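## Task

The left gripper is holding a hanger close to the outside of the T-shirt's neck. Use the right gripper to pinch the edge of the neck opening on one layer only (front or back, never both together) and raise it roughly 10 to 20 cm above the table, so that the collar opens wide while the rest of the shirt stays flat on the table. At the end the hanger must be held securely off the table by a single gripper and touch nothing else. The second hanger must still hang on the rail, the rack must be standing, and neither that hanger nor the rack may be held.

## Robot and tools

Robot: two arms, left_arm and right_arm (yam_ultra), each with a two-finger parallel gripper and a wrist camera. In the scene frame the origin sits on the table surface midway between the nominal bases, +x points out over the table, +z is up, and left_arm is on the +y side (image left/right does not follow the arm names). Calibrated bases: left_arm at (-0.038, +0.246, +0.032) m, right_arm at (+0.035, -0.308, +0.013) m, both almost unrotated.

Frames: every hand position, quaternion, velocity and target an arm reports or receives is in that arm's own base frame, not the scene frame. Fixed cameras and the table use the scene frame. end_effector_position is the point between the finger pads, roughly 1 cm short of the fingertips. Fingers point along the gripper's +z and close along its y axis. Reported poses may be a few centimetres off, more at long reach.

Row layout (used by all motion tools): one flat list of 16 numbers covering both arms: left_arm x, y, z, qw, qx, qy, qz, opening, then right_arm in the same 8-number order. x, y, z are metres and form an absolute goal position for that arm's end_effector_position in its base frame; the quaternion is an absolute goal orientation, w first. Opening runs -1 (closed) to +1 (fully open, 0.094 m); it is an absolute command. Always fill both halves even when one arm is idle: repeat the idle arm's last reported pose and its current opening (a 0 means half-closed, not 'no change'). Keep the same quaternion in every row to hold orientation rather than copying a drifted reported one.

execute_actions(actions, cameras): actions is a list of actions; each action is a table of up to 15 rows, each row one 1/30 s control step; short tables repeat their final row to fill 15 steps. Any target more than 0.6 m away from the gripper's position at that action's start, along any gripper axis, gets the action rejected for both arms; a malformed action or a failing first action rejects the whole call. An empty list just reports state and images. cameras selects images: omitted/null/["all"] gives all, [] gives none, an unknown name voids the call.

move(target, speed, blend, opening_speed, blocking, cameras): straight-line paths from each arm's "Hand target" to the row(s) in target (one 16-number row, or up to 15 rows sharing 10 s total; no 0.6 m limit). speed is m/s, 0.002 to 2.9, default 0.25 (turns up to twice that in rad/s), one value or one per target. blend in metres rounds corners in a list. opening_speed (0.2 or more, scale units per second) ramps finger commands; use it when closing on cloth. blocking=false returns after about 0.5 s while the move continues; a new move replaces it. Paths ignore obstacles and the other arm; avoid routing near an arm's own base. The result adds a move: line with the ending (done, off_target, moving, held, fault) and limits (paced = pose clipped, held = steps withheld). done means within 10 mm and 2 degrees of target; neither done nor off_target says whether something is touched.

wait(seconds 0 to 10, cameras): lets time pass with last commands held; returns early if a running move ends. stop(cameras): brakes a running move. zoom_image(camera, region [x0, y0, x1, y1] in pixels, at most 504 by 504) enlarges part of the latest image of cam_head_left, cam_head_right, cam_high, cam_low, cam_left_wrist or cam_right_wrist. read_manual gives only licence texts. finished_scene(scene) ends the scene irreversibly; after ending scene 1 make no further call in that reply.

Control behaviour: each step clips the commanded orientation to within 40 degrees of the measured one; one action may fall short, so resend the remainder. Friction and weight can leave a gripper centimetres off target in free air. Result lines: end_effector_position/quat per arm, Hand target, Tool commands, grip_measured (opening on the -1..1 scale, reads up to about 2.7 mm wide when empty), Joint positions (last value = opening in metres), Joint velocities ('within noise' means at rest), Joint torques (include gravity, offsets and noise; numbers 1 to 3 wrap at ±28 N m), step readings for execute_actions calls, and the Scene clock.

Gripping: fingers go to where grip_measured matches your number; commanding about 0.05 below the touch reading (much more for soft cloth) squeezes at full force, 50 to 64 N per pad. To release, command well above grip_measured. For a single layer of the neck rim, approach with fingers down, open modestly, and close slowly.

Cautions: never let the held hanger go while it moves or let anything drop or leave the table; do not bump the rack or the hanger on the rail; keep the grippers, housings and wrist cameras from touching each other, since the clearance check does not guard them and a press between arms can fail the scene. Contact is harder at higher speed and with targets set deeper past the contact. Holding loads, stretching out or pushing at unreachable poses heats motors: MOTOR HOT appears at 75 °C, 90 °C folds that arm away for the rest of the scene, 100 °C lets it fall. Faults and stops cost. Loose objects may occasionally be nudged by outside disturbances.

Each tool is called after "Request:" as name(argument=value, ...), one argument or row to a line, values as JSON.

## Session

Request:
execute_actions(
  actions=[],
)

Request:
zoom_image(
  camera="cam_head_right",
  region=[300, 80, 552, 270],
)

Request:
zoom_image(
  camera="cam_left_wrist",
  region=[200, 0, 672, 354],
)

Scene clock: 0.00 s.
left_arm: end_effector_position=(+0.4126, -0.0220, +0.1486) grip_measured=-0.826 end_effector_quat_wxyz=(+0.444, +0.491, +0.669, -0.338) | right_arm: end_effector_position=(+0.3837, +0.0011, +0.4072) grip_measured=+1.000 end_effector_quat_wxyz=(+0.707, +0.000, +0.707, +0.000)
Joint positions: left_arm=[0.359 2.119 1.646 -1.273 1.178 1.745 0.008] | right_arm=[0 1.047 1.047 0 0 0 0.094]
Joint velocities: within noise
Joint torques (N m): no reading
Motor temperatures (°C): left_arm=[27 27 27 31 28 29 25] | right_arm=[28 33 28 30 26 26 27]
Heat: left arm: 31 °C; right arm: 33 °C.
Hand target: left_arm +0.4153, -0.0238, +0.1650; +0.465, +0.489, +0.657, -0.337 | right_arm +0.3810, +0.0011, +0.4136; +0.712, +0.000, +0.702, +0.000
Tool commands: left_gripper/opening=-1.0 right_gripper/opening=+1.0
camera_calibration:
cam_left_wrist: T_world_to_cam=[[-0.95615, -0.292874, 0.00157487, 0.388462], [-0.214394, 0.696252, -0.685032, 0.242904], [0.199532, -0.655331, -0.728511, 0.098304], [0, 0, 0, 1]] pos_world=[0.40389, 0.00906947, 0.237401]
cam_right_wrist: T_world_to_cam=[[0.00688815, -0.999976, -0.000742763, 0.000854047], [-0.439105, -0.00235735, -0.898433, 0.569778], [0.89841, 0.00651469, -0.43911, -0.0839137], [0, 0, 0, 1]] pos_world=[0.325575, 0.00274387, 0.475061]

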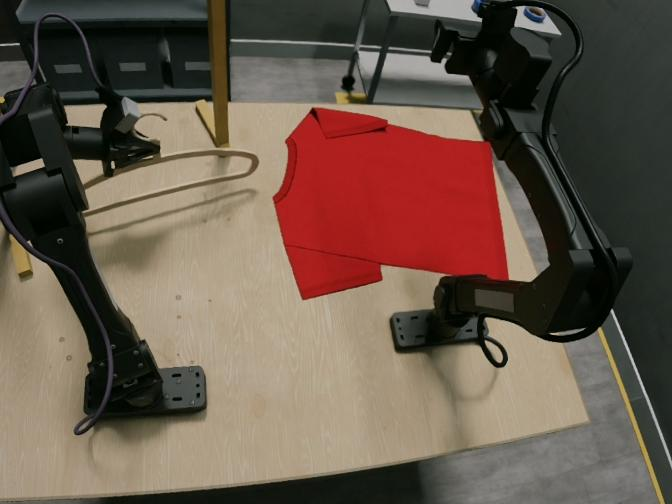

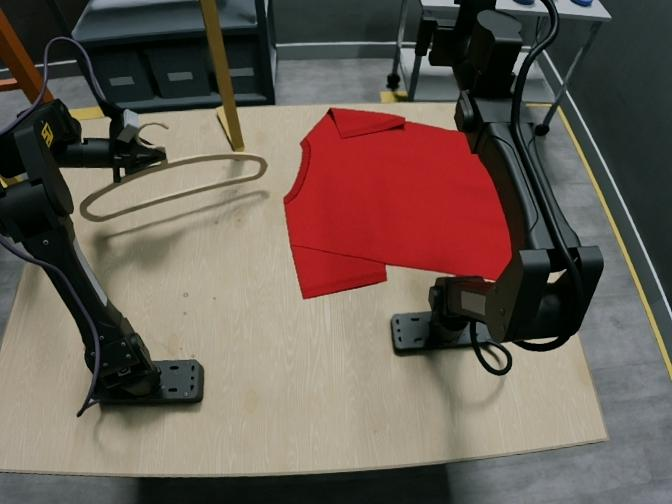

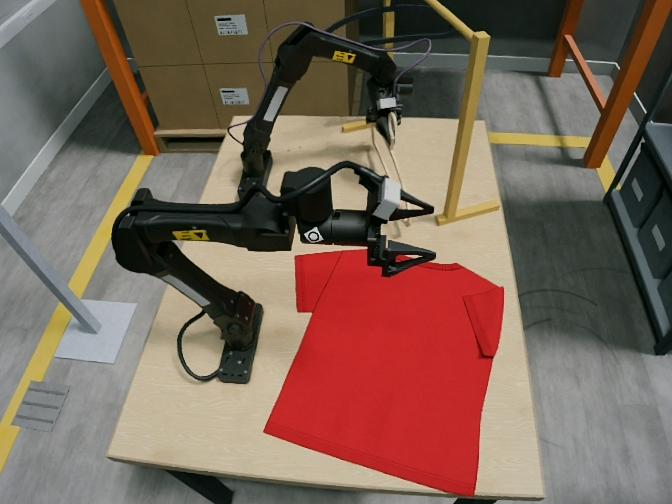

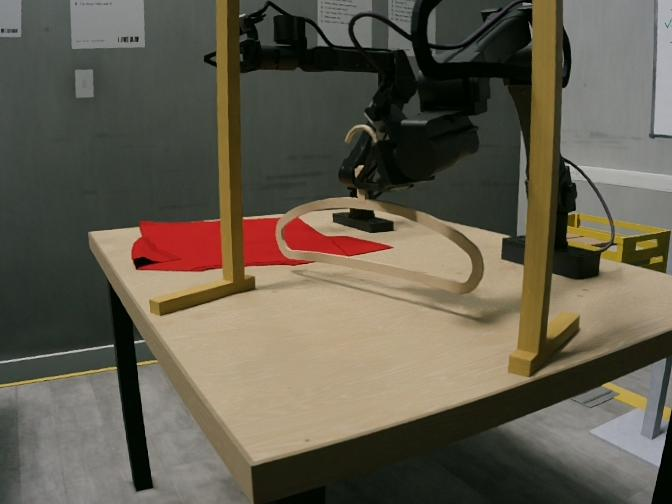

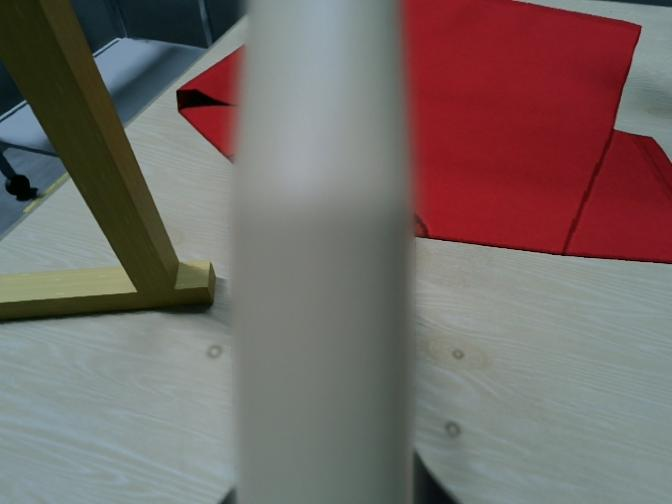

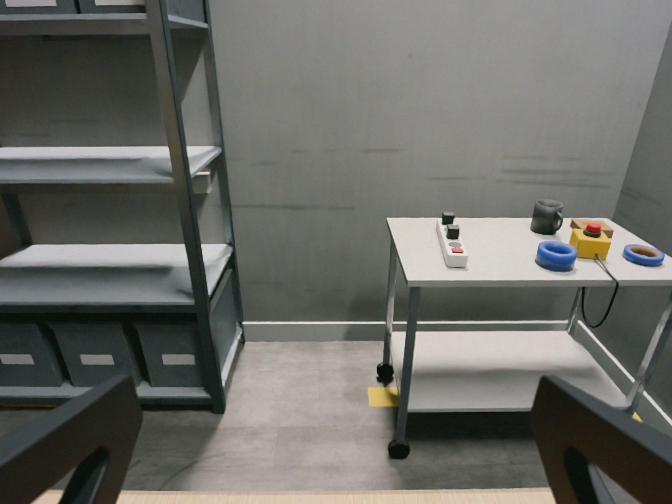

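Scaled by 2.000 from the camera's 672x504 image, which has a finer 960x720 frame.

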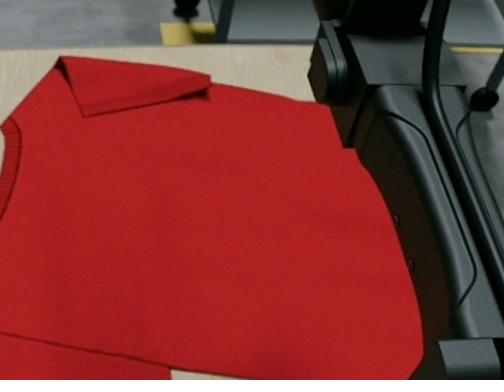

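Scaled by 1.068 from the camera's 672x504 image, which has a finer 960x720 frame.

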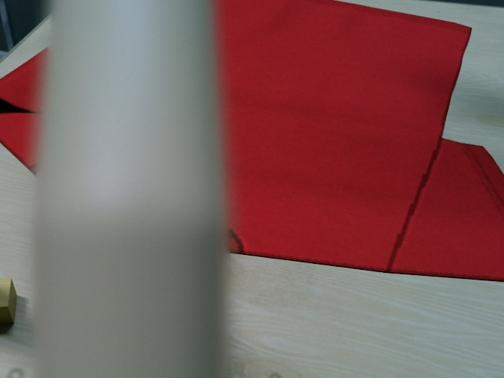

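Request:
move(
  target=[
    [0.345,0.026,0.165,0.465,0.489,0.657,-0.337,-1,0.40,0.18,0.26,0.0894,0.176,0.959,-0.2026,1],
    [0.335,0.026,0.165,0.465,0.489,0.657,-0.337,-1,0.42,0.325,0.12,0.0894,0.176,0.959,-0.2026,0.35],
  ],
  speed=0.3,
  blend=0.03,
)

Request:
zoom_image(
  camera="cam_right_wrist",
  region=[100, 0, 604, 350],
)

Scene clock: 5.67 s.
left_arm: end_effector_position=(+0.3369, +0.0256, +0.1483) grip_measured=-0.826 end_effector_quat_wxyz=(+0.437, +0.474, +0.690, -0.328) | right_arm: end_effector_position=(+0.4164, +0.3258, +0.1263) grip_measured=+0.352 end_effector_quat_wxyz=(+0.225, +0.130, +0.964, -0.051)
Joint positions: left_arm=[0.567 2.003 1.458 -1.524 1.094 2.078 0.008] | right_arm=[0.803 2.627 2.828 -1.575 0.424 1.028 0.064]
Joint velocities: within noise
Joint torques (N m): left_arm=[0.68 -12.52 4.71 -0.52 0.8 0.09] | right_arm=[-0.38 -13.55 7.2 0.69 0.27 0.06]
Motor temperatures (°C): left_arm=[27 29 28 31 28 29 25] | right_arm=[28 34 29 30 26 26 27]
Heat: left arm: 31 °C; right arm: 34 °C.
Hand target: left_arm +0.3353, +0.0254, +0.1645; +0.454, +0.474, +0.685, -0.316 | right_arm +0.4196, +0.3243, +0.1196; +0.223, +0.135, +0.964, -0.055
Off the commanded pose: left_arm 0.017 m, 5 deg | right_arm 0.007 m, 24 deg.
joint sent to its limit (left arm) — joint 6 (wrist roll), upper limit. The joint targets are off in orientation, not in position.
joint sent to its limit (right arm) — joint 4 (wrist pitch), lower limit. The joint targets are off in orientation, not in position.
move: off_target (left_arm, right_arm); target 2's new opening was sent with right_arm's hand 0.007 m and 24 deg from that target
camera_calibration:
cam_left_wrist: T_world_to_cam=[[-0.940537, -0.338762, 0.0250982, 0.322358], [-0.269136, 0.698067, -0.663528, 0.208507], [0.207258, -0.630827, -0.747731, 0.144062], [0, 0, 0, 1]] pos_world=[0.329448, 0.0545293, 0.23798]
cam_right_wrist: T_world_to_cam=[[-0.271866, -0.961728, 0.0341781, 0.424345], [-0.962335, 0.271731, -0.00861486, 0.348772], [-0.0010021, -0.0352329, -0.999379, 0.220176], [0, 0, 0, 1]] pos_world=[0.451221, 0.32109, 0.20854]

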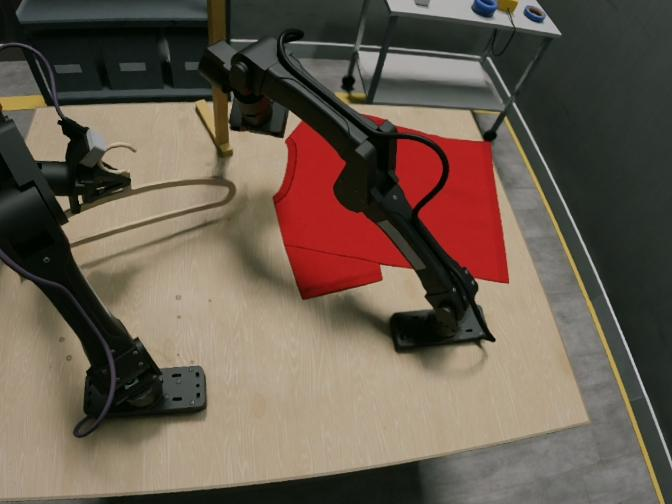

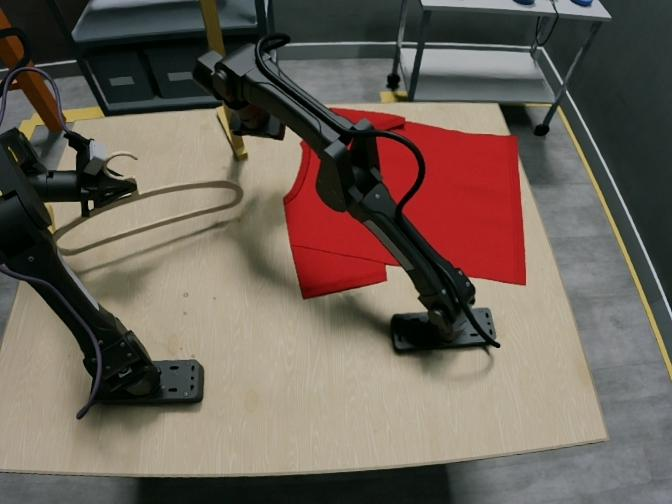

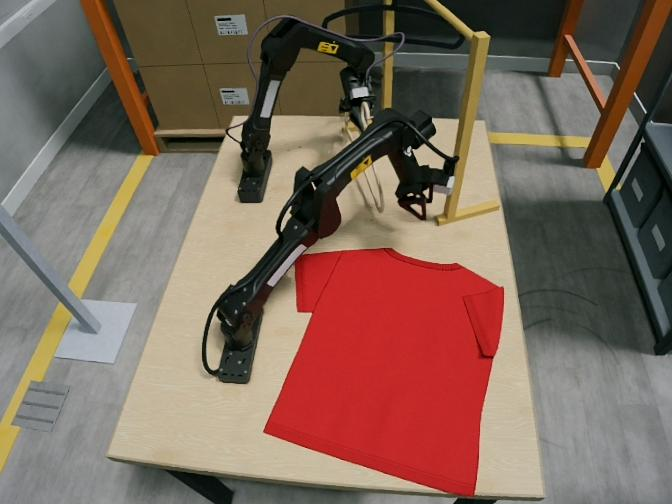

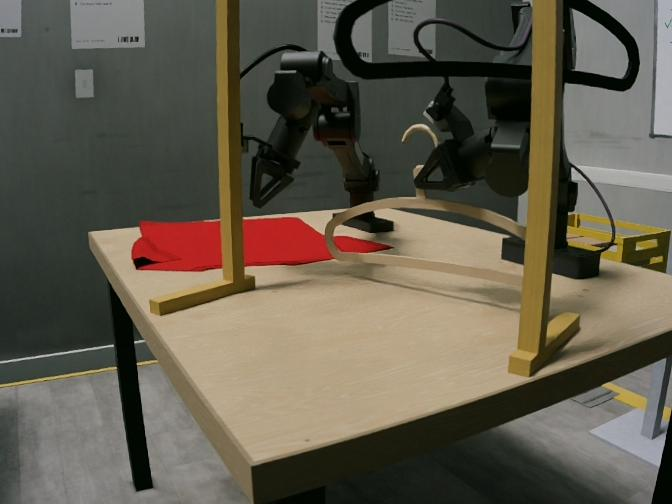

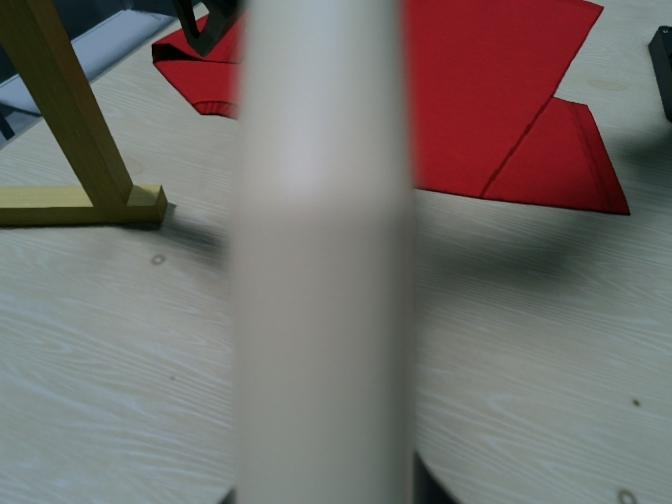

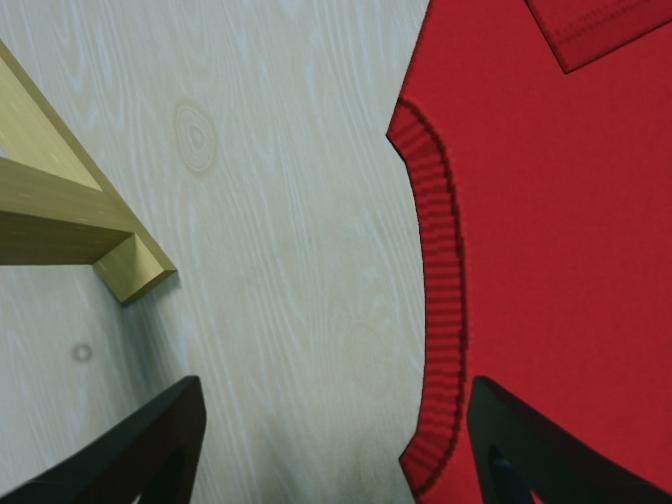

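Scaled by 1.000.

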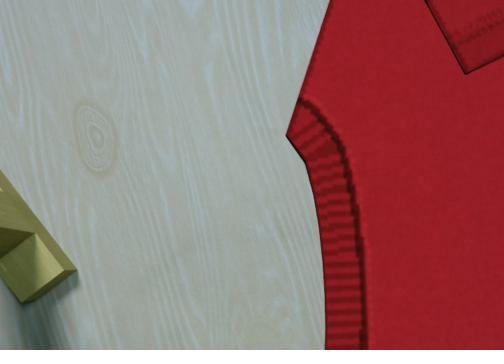

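Request:
zoom_image(
  camera="cam_right_wrist",
  region=[340, 70, 520, 250],
)

Request:
zoom_image(
  camera="cam_right_wrist",
  region=[360, 320, 540, 500],
)

Request:
zoom_image(
  camera="cam_left_wrist",
  region=[130, 10, 290, 150],
)

Request:
zoom_image(
  camera="cam_low",
  region=[120, 200, 400, 290],
)

Request:
zoom_image(
  camera="cam_high",
  region=[350, 230, 490, 310],
)

Scaled by 2.800 from the camera's 672x504 image, which has a finer 960x720 frame.

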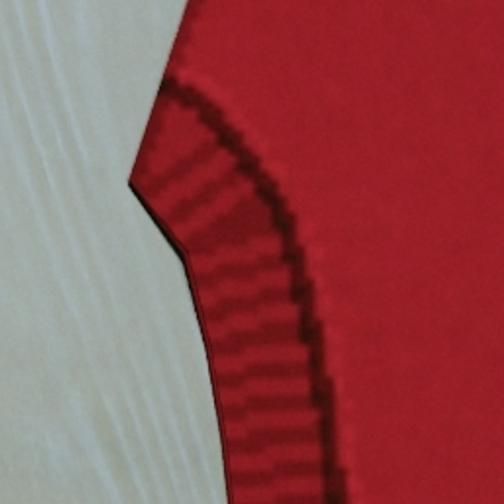

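Scaled by 2.800 from the camera's 672x504 image, which has a finer 960x720 frame.

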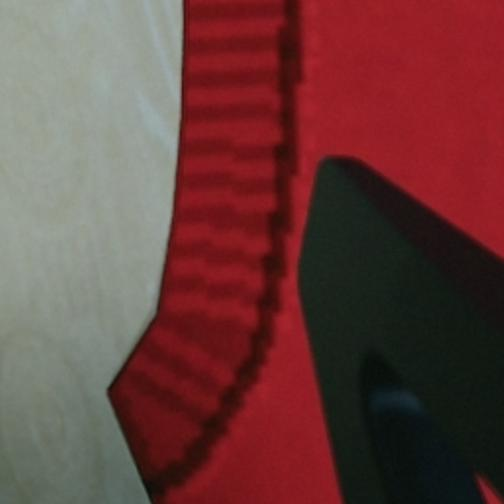

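Scaled by 3.150 from the camera's 672x504 image, which has a finer 960x720 frame.

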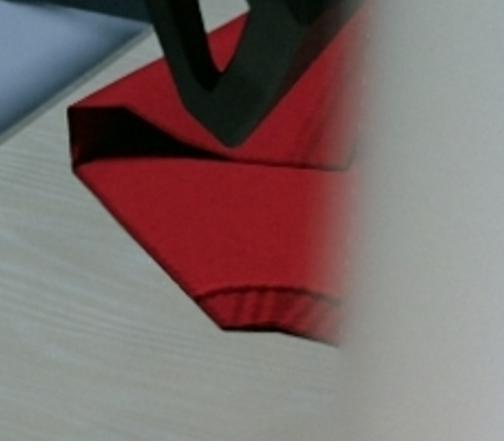

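Scaled by 1.800 from the camera's 672x504 image, which has a finer 960x720 frame.

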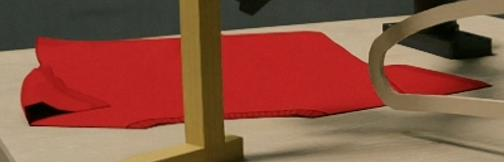

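Scaled by 3.600 from the camera's 672x504 image, which has a finer 960x720 frame.

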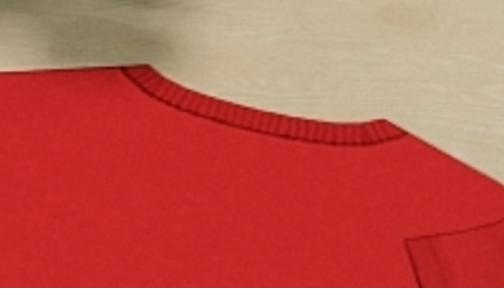

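Request:
move(
  target=[0.335,0.026,0.165,0.465,0.489,0.657,-0.337,-1,0.396,0.288,0.045,0.176,0.17,0.9625,-0.114,0],
  speed=0.2,
)

Request:
zoom_image(
  camera="cam_low",
  region=[120, 120, 400, 290],
)

Scene clock: 7.97 s.
left_arm: end_effector_position=(+0.3368, +0.0256, +0.1482) grip_measured=-0.826 end_effector_quat_wxyz=(+0.437, +0.475, +0.690, -0.328) | right_arm: end_effector_position=(+0.3918, +0.2900, +0.0281) grip_measured=+0.001 end_effector_quat_wxyz=(+0.163, +0.160, +0.965, -0.128)
Joint positions: left_arm=[0.567 2.003 1.458 -1.524 1.094 2.078 0.008] | right_arm=[0.786 2.521 2.246 -1.315 0.417 1.119 0.047]
Joint velocities: within noise
Joint torques (N m): left_arm=[0.69 -12.57 4.7 -0.5 0.78 0.11] | right_arm=[-0.51 -19.78 4.19 0.48 0.31 0.06]
Motor temperatures (°C): left_arm=[27 29 28 31 28 29 25] | right_arm=[28 34 29 30 26 26 27]
Heat: left arm: 31 °C; right arm: 34 °C.
Hand target: left_arm +0.3353, +0.0254, +0.1645; +0.454, +0.474, +0.685, -0.316 | right_arm +0.3958, +0.2879, +0.0448; +0.176, +0.170, +0.963, -0.115
Off the commanded pose: left_arm 0.017 m, 5 deg | right_arm 0.018 m, 2 deg.
joint sent to its limit (left arm) — joint 6 (wrist roll), upper limit. The joint targets are off in orientation, not in position.
move: off_target (left_arm, right_arm)
camera_calibration:
cam_left_wrist: T_world_to_cam=[[-0.940673, -0.338411, 0.0247591, 0.322467], [-0.268737, 0.698474, -0.663261, 0.208223], [0.207162, -0.630565, -0.747978, 0.144064], [0, 0, 0, 1]] pos_world=[0.329448, 0.0545301, 0.237879]
cam_right_wrist: T_world_to_cam=[[-0.350139, -0.91756, 0.188379, 0.399993], [-0.925376, 0.370013, 0.0822775, 0.288365], [-0.145197, -0.145513, -0.978644, 0.208601], [0, 0, 0, 1]] pos_world=[0.437187, 0.290673, 0.105069]

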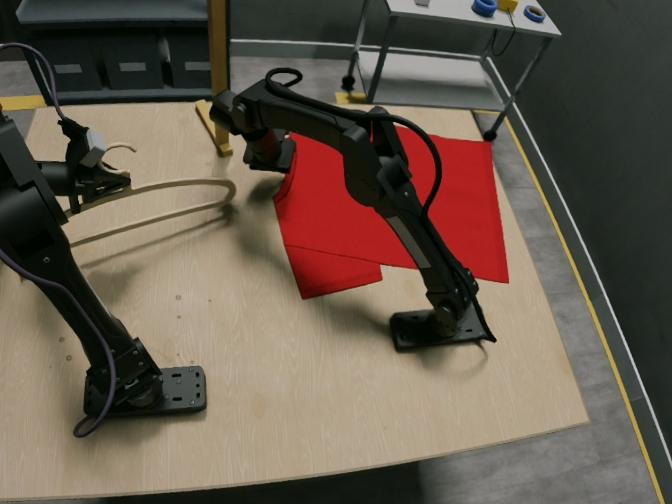

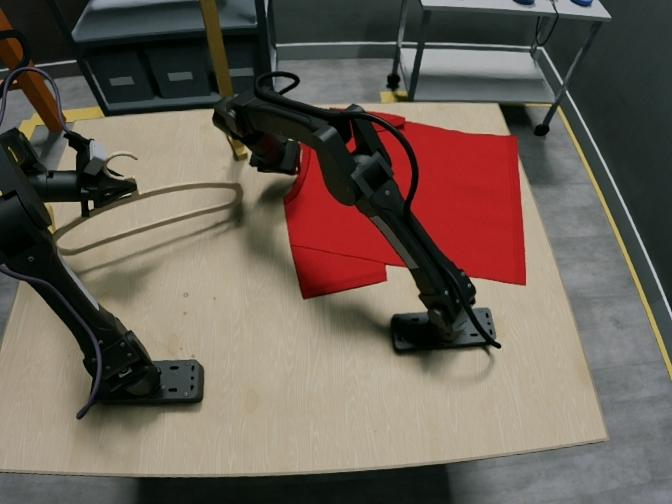

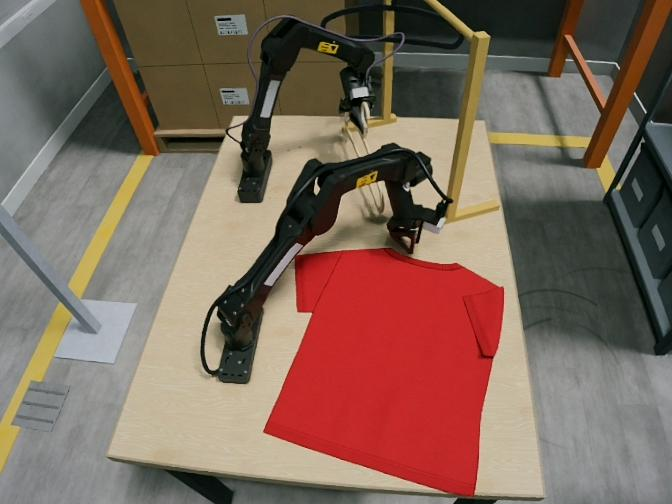

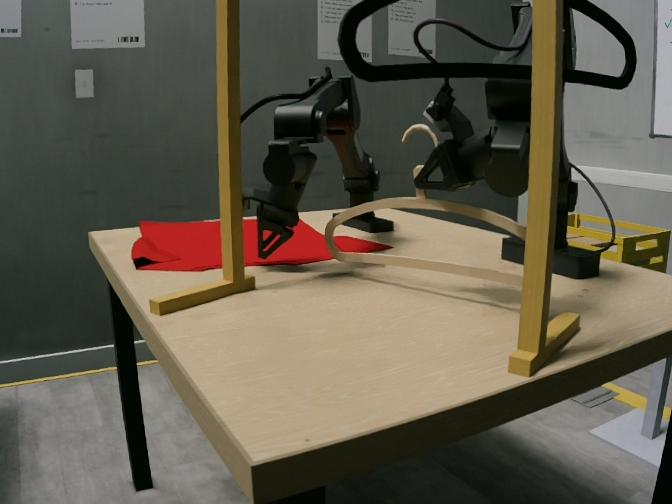

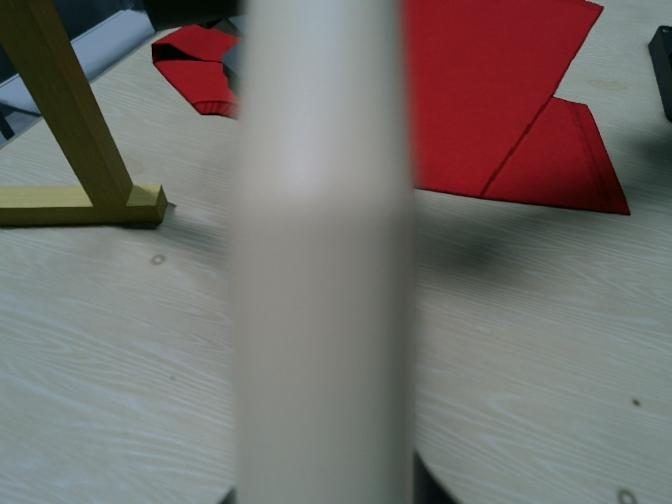

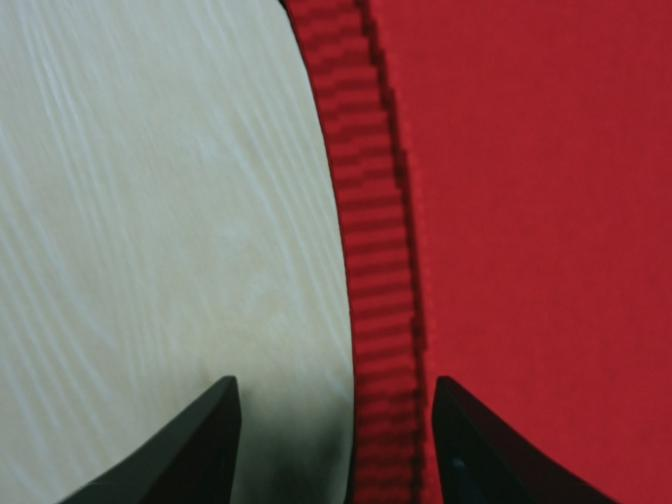

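Scaled by 1.800 from the camera's 672x504 image, which has a finer 960x720 frame.

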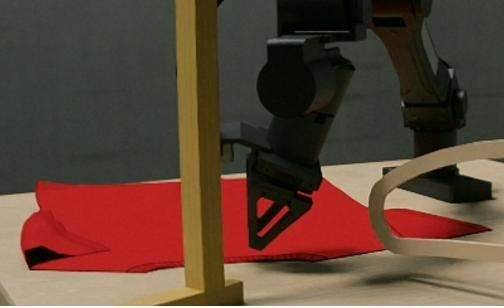

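Request:
move(
  target=[0.335,0.026,0.165,0.465,0.489,0.657,-0.337,-1,0.401,0.270,0.017,0.176,0.17,0.9625,-0.114,0],
  speed=0.08,
  cameras=["cam_right_wrist","cam_low"],
)

Request:
zoom_image(
  camera="cam_low",
  region=[180, 180, 340, 290],
)

Scene clock: 9.23 s.
left_arm: end_effector_position=(+0.3368, +0.0256, +0.1482) grip_measured=-0.826 end_effector_quat_wxyz=(+0.437, +0.475, +0.690, -0.328) | right_arm: end_effector_position=(+0.3961, +0.2716, +0.0073) grip_measured=+0.001 end_effector_quat_wxyz=(+0.165, +0.165, +0.964, -0.126)
Joint positions: left_arm=[0.567 2.003 1.458 -1.524 1.094 2.078 0.008] | right_arm=[0.752 2.469 2.067 -1.17 0.418 1.092 0.047]
Joint velocities: within noise
Joint torques (N m): left_arm=[0.76 -12.56 4.71 -0.53 0.78 0.08] | right_arm=[-0.59 -18.36 3.69 0.66 0.3 -0.07]
Motor temperatures (°C): left_arm=[27 30 28 31 28 29 25] | right_arm=[28 35 29 30 26 26 27]
Heat: left arm: 31 °C; right arm: 35 °C.
Hand target: left_arm +0.3353, +0.0254, +0.1645; +0.455, +0.474, +0.685, -0.316 | right_arm +0.4009, +0.2699, +0.0169; +0.176, +0.170, +0.963, -0.115
Off the commanded pose: left_arm 0.017 m, 5 deg | right_arm 0.011 m, 2 deg.
joint sent to its limit (left arm) — joint 6 (wrist roll), upper limit. The joint targets are off in orientation, not in position.
move: off_target (left_arm, right_arm)
camera_calibration:
cam_right_wrist: T_world_to_cam=[[-0.359257, -0.915254, 0.182333, 0.391663], [-0.922502, 0.377831, 0.0789514, 0.297643], [-0.141152, -0.139839, -0.980062, 0.183027], [0, 0, 0, 1]] pos_world=[0.441119, 0.271606, 0.0844649]
Images, in order (width x height): cam_low 672x504, cam_right_wrist 672x504.

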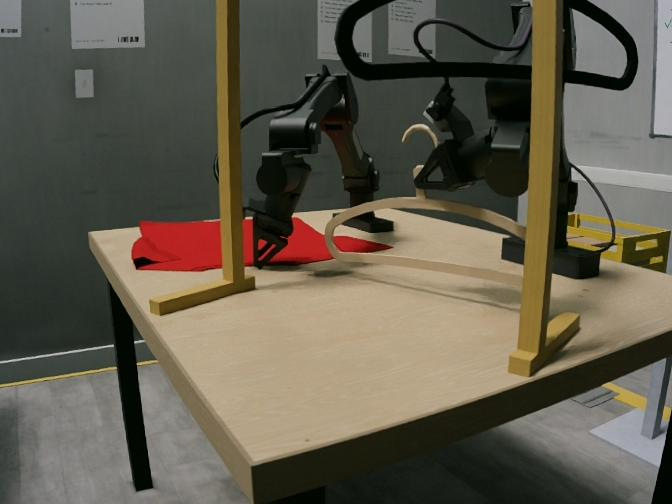

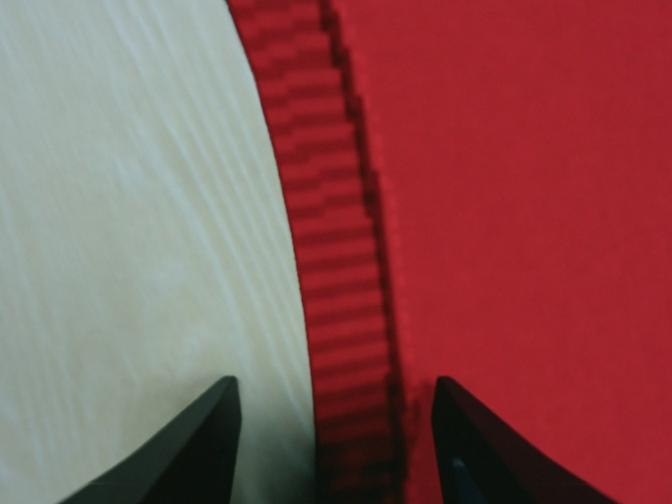

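Scaled by 3.150 from the camera's 672x504 image, which has a finer 960x720 frame.

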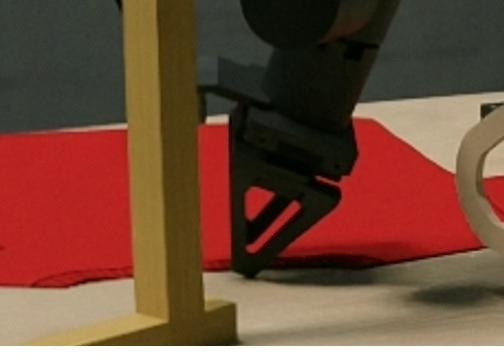

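Request:
move(
  target=[0.335,0.026,0.165,0.465,0.489,0.657,-0.337,-1,0.404,0.267,0.006,0.176,0.17,0.9625,-0.114,0],
  speed=0.06,
  cameras=["cam_right_wrist","cam_low"],
)

Request:
zoom_image(
  camera="cam_low",
  region=[180, 180, 340, 290],
)

Scene clock: 10.47 s.
left_arm: end_effector_position=(+0.3368, +0.0256, +0.1482) grip_measured=-0.826 end_effector_quat_wxyz=(+0.437, +0.475, +0.690, -0.328) | right_arm: end_effector_position=(+0.4007, +0.2721, +0.0065) grip_measured=+0.001 end_effector_quat_wxyz=(+0.172, +0.166, +0.964, -0.117)
Joint positions: left_arm=[0.567 2.003 1.458 -1.524 1.094 2.078 0.008] | right_arm=[0.747 2.459 2.044 -1.131 0.419 1.083 0.047]
Joint velocities: within noise
Joint torques (N m): left_arm=[0.68 -12.57 4.82 -0.51 0.77 0.1] | right_arm=[-0.88 -16.57 3.32 0.74 0.27 -0.06]
Motor temperatures (°C): left_arm=[27 30 28 31 28 29 25] | right_arm=[28 35 29 30 27 26 27]
Heat: left arm: 31 °C; right arm: 35 °C.
Hand target: left_arm +0.3353, +0.0254, +0.1645; +0.455, +0.474, +0.685, -0.316 | right_arm +0.4040, +0.2669, +0.0061; +0.176, +0.170, +0.963, -0.115
Off the commanded pose: left_arm 0.017 m, 5 deg | right_arm 0.006 m, 1 deg.
joint sent to its limit (left arm) — joint 6 (wrist roll), upper limit. The joint targets are off in orientation, not in position.
move: off_target (left_arm)
camera_calibration:
cam_right_wrist: T_world_to_cam=[[-0.3593, -0.918972, 0.162465, 0.395136], [-0.925083, 0.373669, 0.0677642, 0.303976], [-0.122982, -0.125946, -0.984385, 0.171931], [0, 0, 0, 1]] pos_world=[0.44432, 0.271186, 0.0844521]
Images, in order (width x height): cam_low 672x504, cam_right_wrist 672x504.

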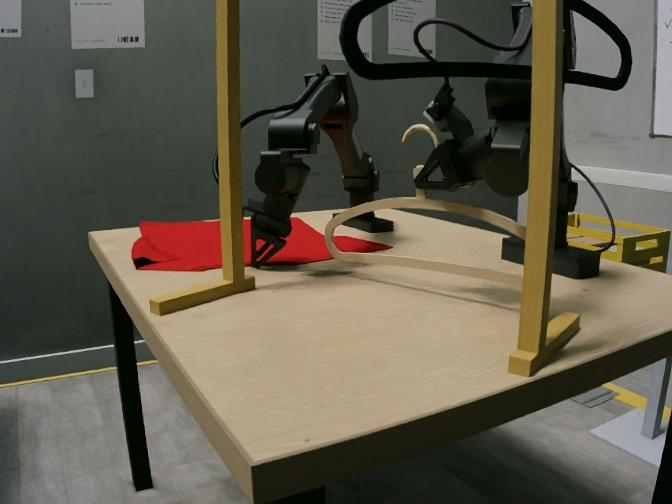

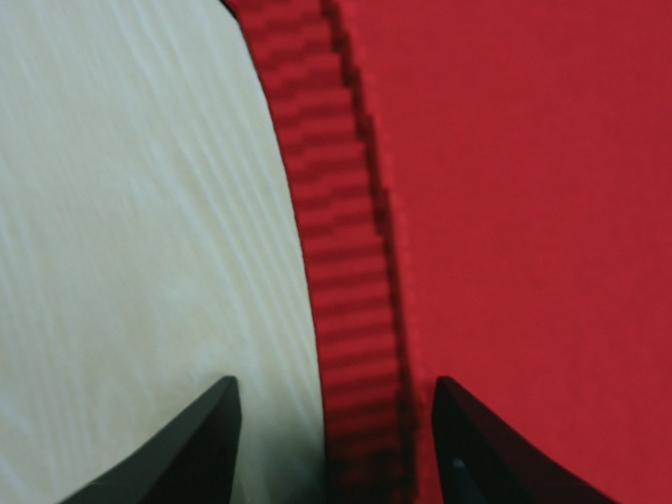

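Scaled by 3.150 from the camera's 672x504 image, which has a finer 960x720 frame.

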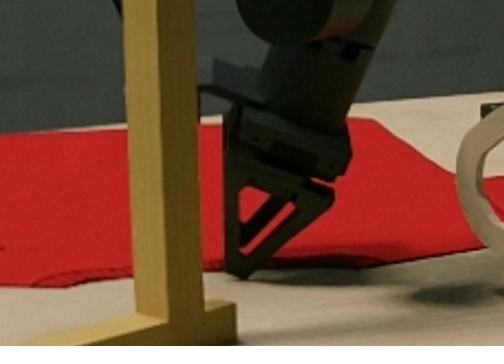

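Request:
move(
  target=[0.335,0.026,0.165,0.465,0.489,0.657,-0.337,-1,0.402,0.265,-0.005,0.176,0.17,0.9625,-0.114,0],
  speed=0.06,
  cameras=["cam_right_wrist","cam_low"],
)

Request:
zoom_image(
  camera="cam_low",
  region=[180, 180, 340, 290],
)

Scene clock: 11.63 s.
left_arm: end_effector_position=(+0.3368, +0.0256, +0.1482) grip_measured=-0.826 end_effector_quat_wxyz=(+0.437, +0.475, +0.690, -0.328) | right_arm: end_effector_position=(+0.4006, +0.2719, +0.0056) grip_measured=+0.001 end_effector_quat_wxyz=(+0.178, +0.168, +0.963, -0.110)
Joint positions: left_arm=[0.567 2.003 1.458 -1.524 1.094 2.078 0.008] | right_arm=[0.747 2.437 2 -1.089 0.42 1.082 0.047]
Joint velocities: within noise
Joint torques (N m): left_arm=[0.7 -12.49 4.79 -0.51 0.79 0.07] | right_arm=[-0.88 -14.74 3.03 0.85 0.27 -0.06]
Motor temperatures (°C): left_arm=[27 30 28 31 28 29 25] | right_arm=[28 35 29 30 27 26 27]
Heat: left arm: 31 °C; right arm: 35 °C.
Hand target: left_arm +0.3353, +0.0254, +0.1645; +0.455, +0.474, +0.685, -0.316 | right_arm +0.4018, +0.2649, -0.0048; +0.176, +0.170, +0.963, -0.114
Off the commanded pose: left_arm 0.017 m, 5 deg | right_arm 0.013 m, 1 deg.
joint sent to its limit (left arm) — joint 6 (wrist roll), upper limit. The joint targets are off in orientation, not in position.
move: off_target (left_arm, right_arm)
camera_calibration:
cam_right_wrist: T_world_to_cam=[[-0.361181, -0.921008, 0.145918, 0.396393], [-0.926141, 0.372538, 0.0589736, 0.304844], [-0.108675, -0.11384, -0.987537, 0.161981], [0, 0, 0, 1]] pos_world=[0.443102, 0.269955, 0.0841441]
Images, in order (width x height): cam_low 672x504, cam_right_wrist 672x504.

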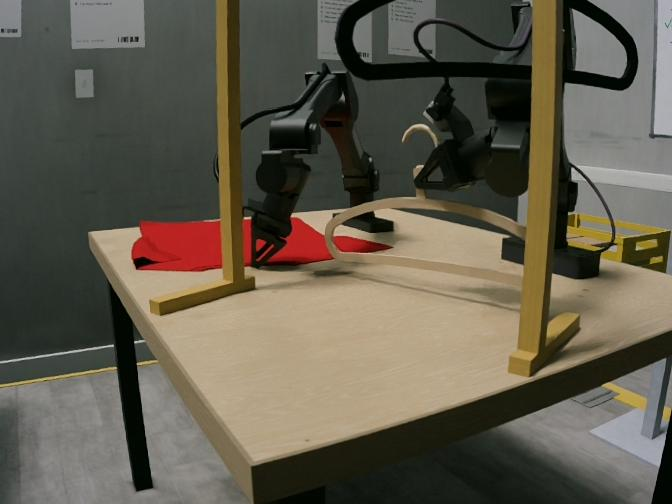

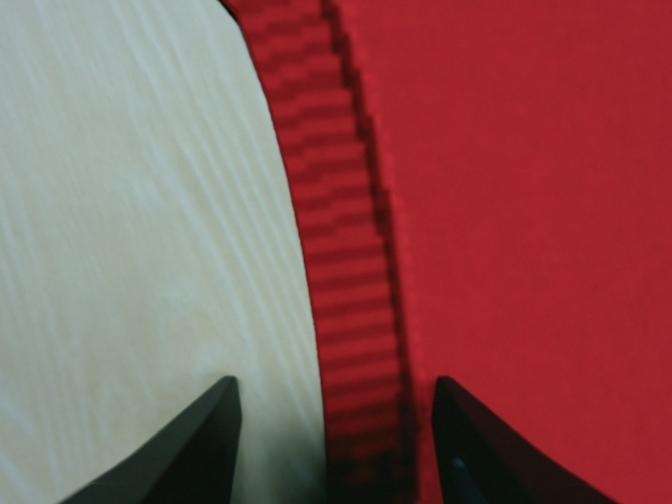

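Scaled by 3.150 from the camera's 672x504 image, which has a finer 960x720 frame.

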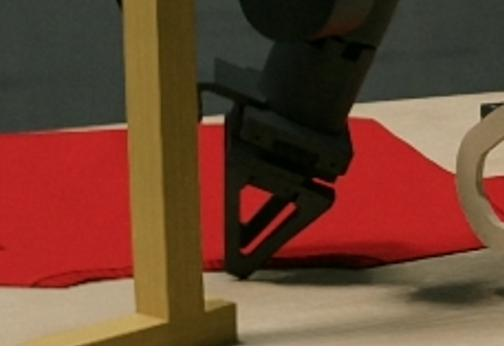

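Request:
move(
  target=[0.335,0.026,0.165,0.465,0.489,0.657,-0.337,-1,0.402,0.265,-0.005,0.176,0.17,0.9625,-0.114,-1],
  speed=0.06,
  opening_speed=1,
  cameras=["cam_right_wrist","cam_low"],
)

Request:
zoom_image(
  camera="cam_right_wrist",
  region=[200, 230, 480, 440],
)

Scene clock: 13.00 s.
left_arm: end_effector_position=(+0.3368, +0.0256, +0.1482) grip_measured=-0.826 end_effector_quat_wxyz=(+0.437, +0.475, +0.690, -0.328) | right_arm: end_effector_position=(+0.4064, +0.2752, +0.0031) grip_measured=-0.973 end_effector_quat_wxyz=(+0.187, +0.172, +0.962, -0.098)
Joint positions: left_arm=[0.567 2.003 1.458 -1.524 1.093 2.078 0.008] | right_arm=[0.744 2.437 1.988 -1.047 0.42 1.081 0.001]
Joint velocities: within noise
Joint torques (N m): left_arm=[0.72 -12.57 4.81 -0.53 0.79 0.06] | right_arm=[-0.65 -14.72 3.84 0.44 0.27 -0.03]
Motor temperatures (°C): left_arm=[27 30 28 31 28 29 25] | right_arm=[28 36 29 30 27 26 27]
Heat: left arm: 31 °C; right arm: 36 °C.
Hand target: left_arm +0.3353, +0.0254, +0.1644; +0.454, +0.474, +0.685, -0.316 | right_arm +0.4019, +0.2651, -0.0049; +0.176, +0.170, +0.963, -0.114
Off the commanded pose: left_arm 0.017 m, 5 deg | right_arm 0.014 m, 2 deg.
joint sent to its limit (left arm) — joint 6 (wrist roll), upper limit. The joint targets are off in orientation, not in position.
move: off_target (left_arm, right_arm)
camera_calibration:
cam_right_wrist: T_world_to_cam=[[-0.365666, -0.923115, 0.11894, 0.404375], [-0.926688, 0.373007, 0.0459935, 0.309254], [-0.0868229, -0.0934024, -0.991836, 0.146049], [0, 0, 0, 1]] pos_world=[0.447128, 0.271572, 0.0825364]
Images, in order (width x height): cam_low 672x504, cam_right_wrist 672x504.

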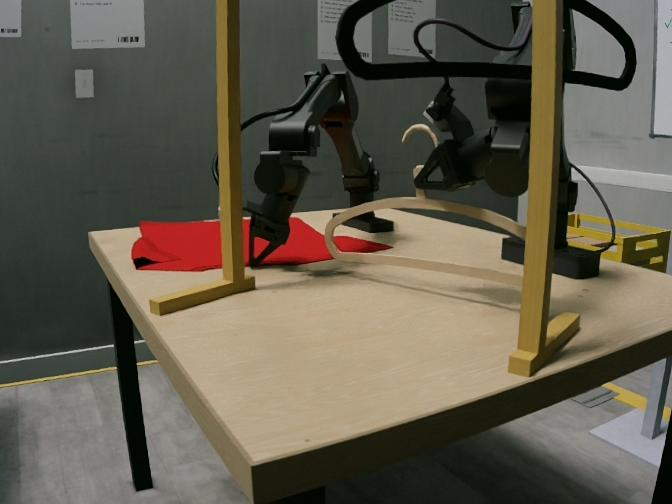

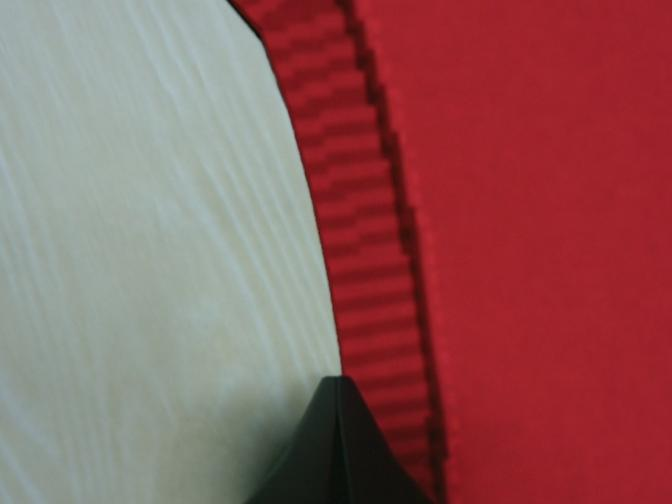

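Scaled by 1.800 from the camera's 672x504 image, which has a finer 960x720 frame.

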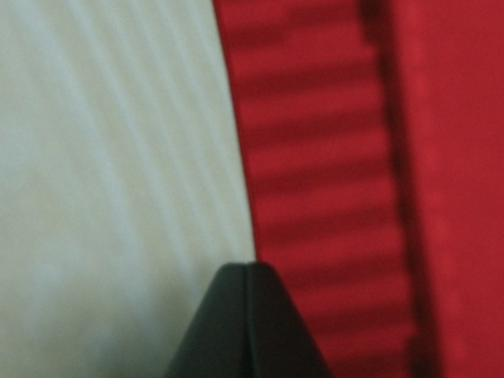

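Request:
move(
  target=[0.335,0.026,0.165,0.465,0.489,0.657,-0.337,-1,0.40,0.275,0.06,0.176,0.17,0.9625,-0.114,-1],
  speed=0.1,
  cameras=["cam_right_wrist","cam_low"],
)

Request:
zoom_image(
  camera="cam_low",
  region=[180, 180, 340, 290],
)

Scene clock: 15.23 s.
left_arm: end_effector_position=(+0.3368, +0.0256, +0.1482) grip_measured=-0.826 end_effector_quat_wxyz=(+0.437, +0.475, +0.690, -0.328) | right_arm: end_effector_position=(+0.3987, +0.2705, +0.0504) grip_measured=-0.974 end_effector_quat_wxyz=(+0.169, +0.168, +0.964, -0.121)
Joint positions: left_arm=[0.567 2.003 1.458 -1.524 1.093 2.078 0.008] | right_arm=[0.746 2.437 2.18 -1.3 0.418 1.089 0.001]
Joint velocities: within noise
Joint torques (N m): left_arm=[0.75 -12.51 4.85 -0.52 0.82 0.09] | right_arm=[0.54 -15.51 7.62 0.27 0.29 0.06]
Motor temperatures (°C): left_arm=[27 30 28 31 28 29 26] | right_arm=[28 36 29 30 27 26 27]
Heat: left arm: 31 °C; right arm: 36 °C.
Hand target: left_arm +0.3353, +0.0254, +0.1644; +0.454, +0.474, +0.685, -0.316 | right_arm +0.3999, +0.2749, +0.0599; +0.176, +0.170, +0.963, -0.114
Off the commanded pose: left_arm 0.017 m, 5 deg | right_arm 0.011 m, 1 deg.
joint sent to its limit (left arm) — joint 6 (wrist roll), upper limit. The joint targets are off in orientation, not in position.
move: off_target (left_arm, right_arm)
camera_calibration:
cam_right_wrist: T_world_to_cam=[[-0.363381, -0.916086, 0.16953, 0.386221], [-0.922313, 0.379422, 0.073333, 0.2969], [-0.131503, -0.129712, -0.982793, 0.218974], [0, 0, 0, 1]] pos_world=[0.442976, 0.269565, 0.127958]
Images, in order (width x height): cam_low 672x504, cam_right_wrist 672x504.

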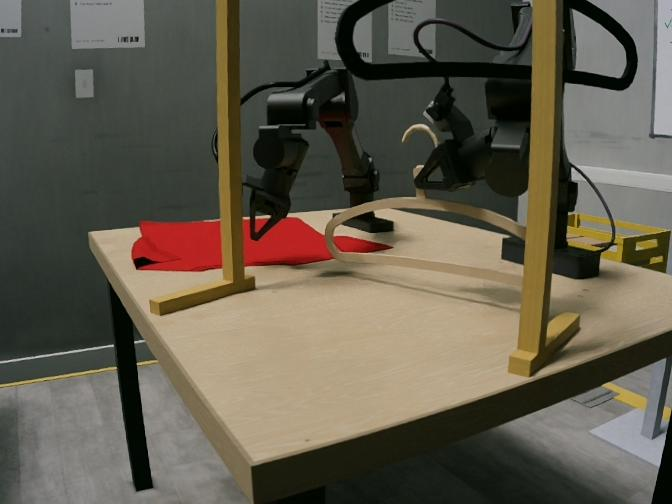

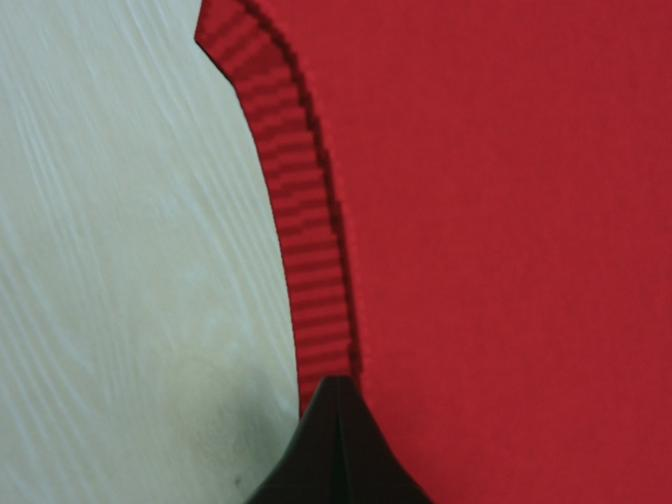

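Scaled by 3.150 from the camera's 672x504 image, which has a finer 960x720 frame.

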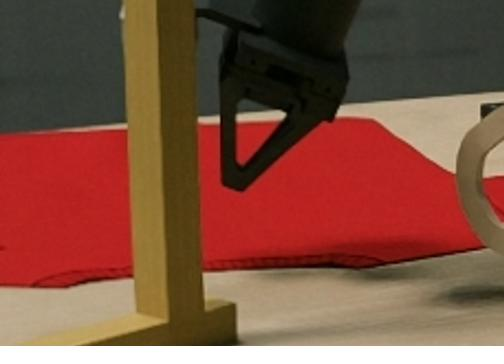

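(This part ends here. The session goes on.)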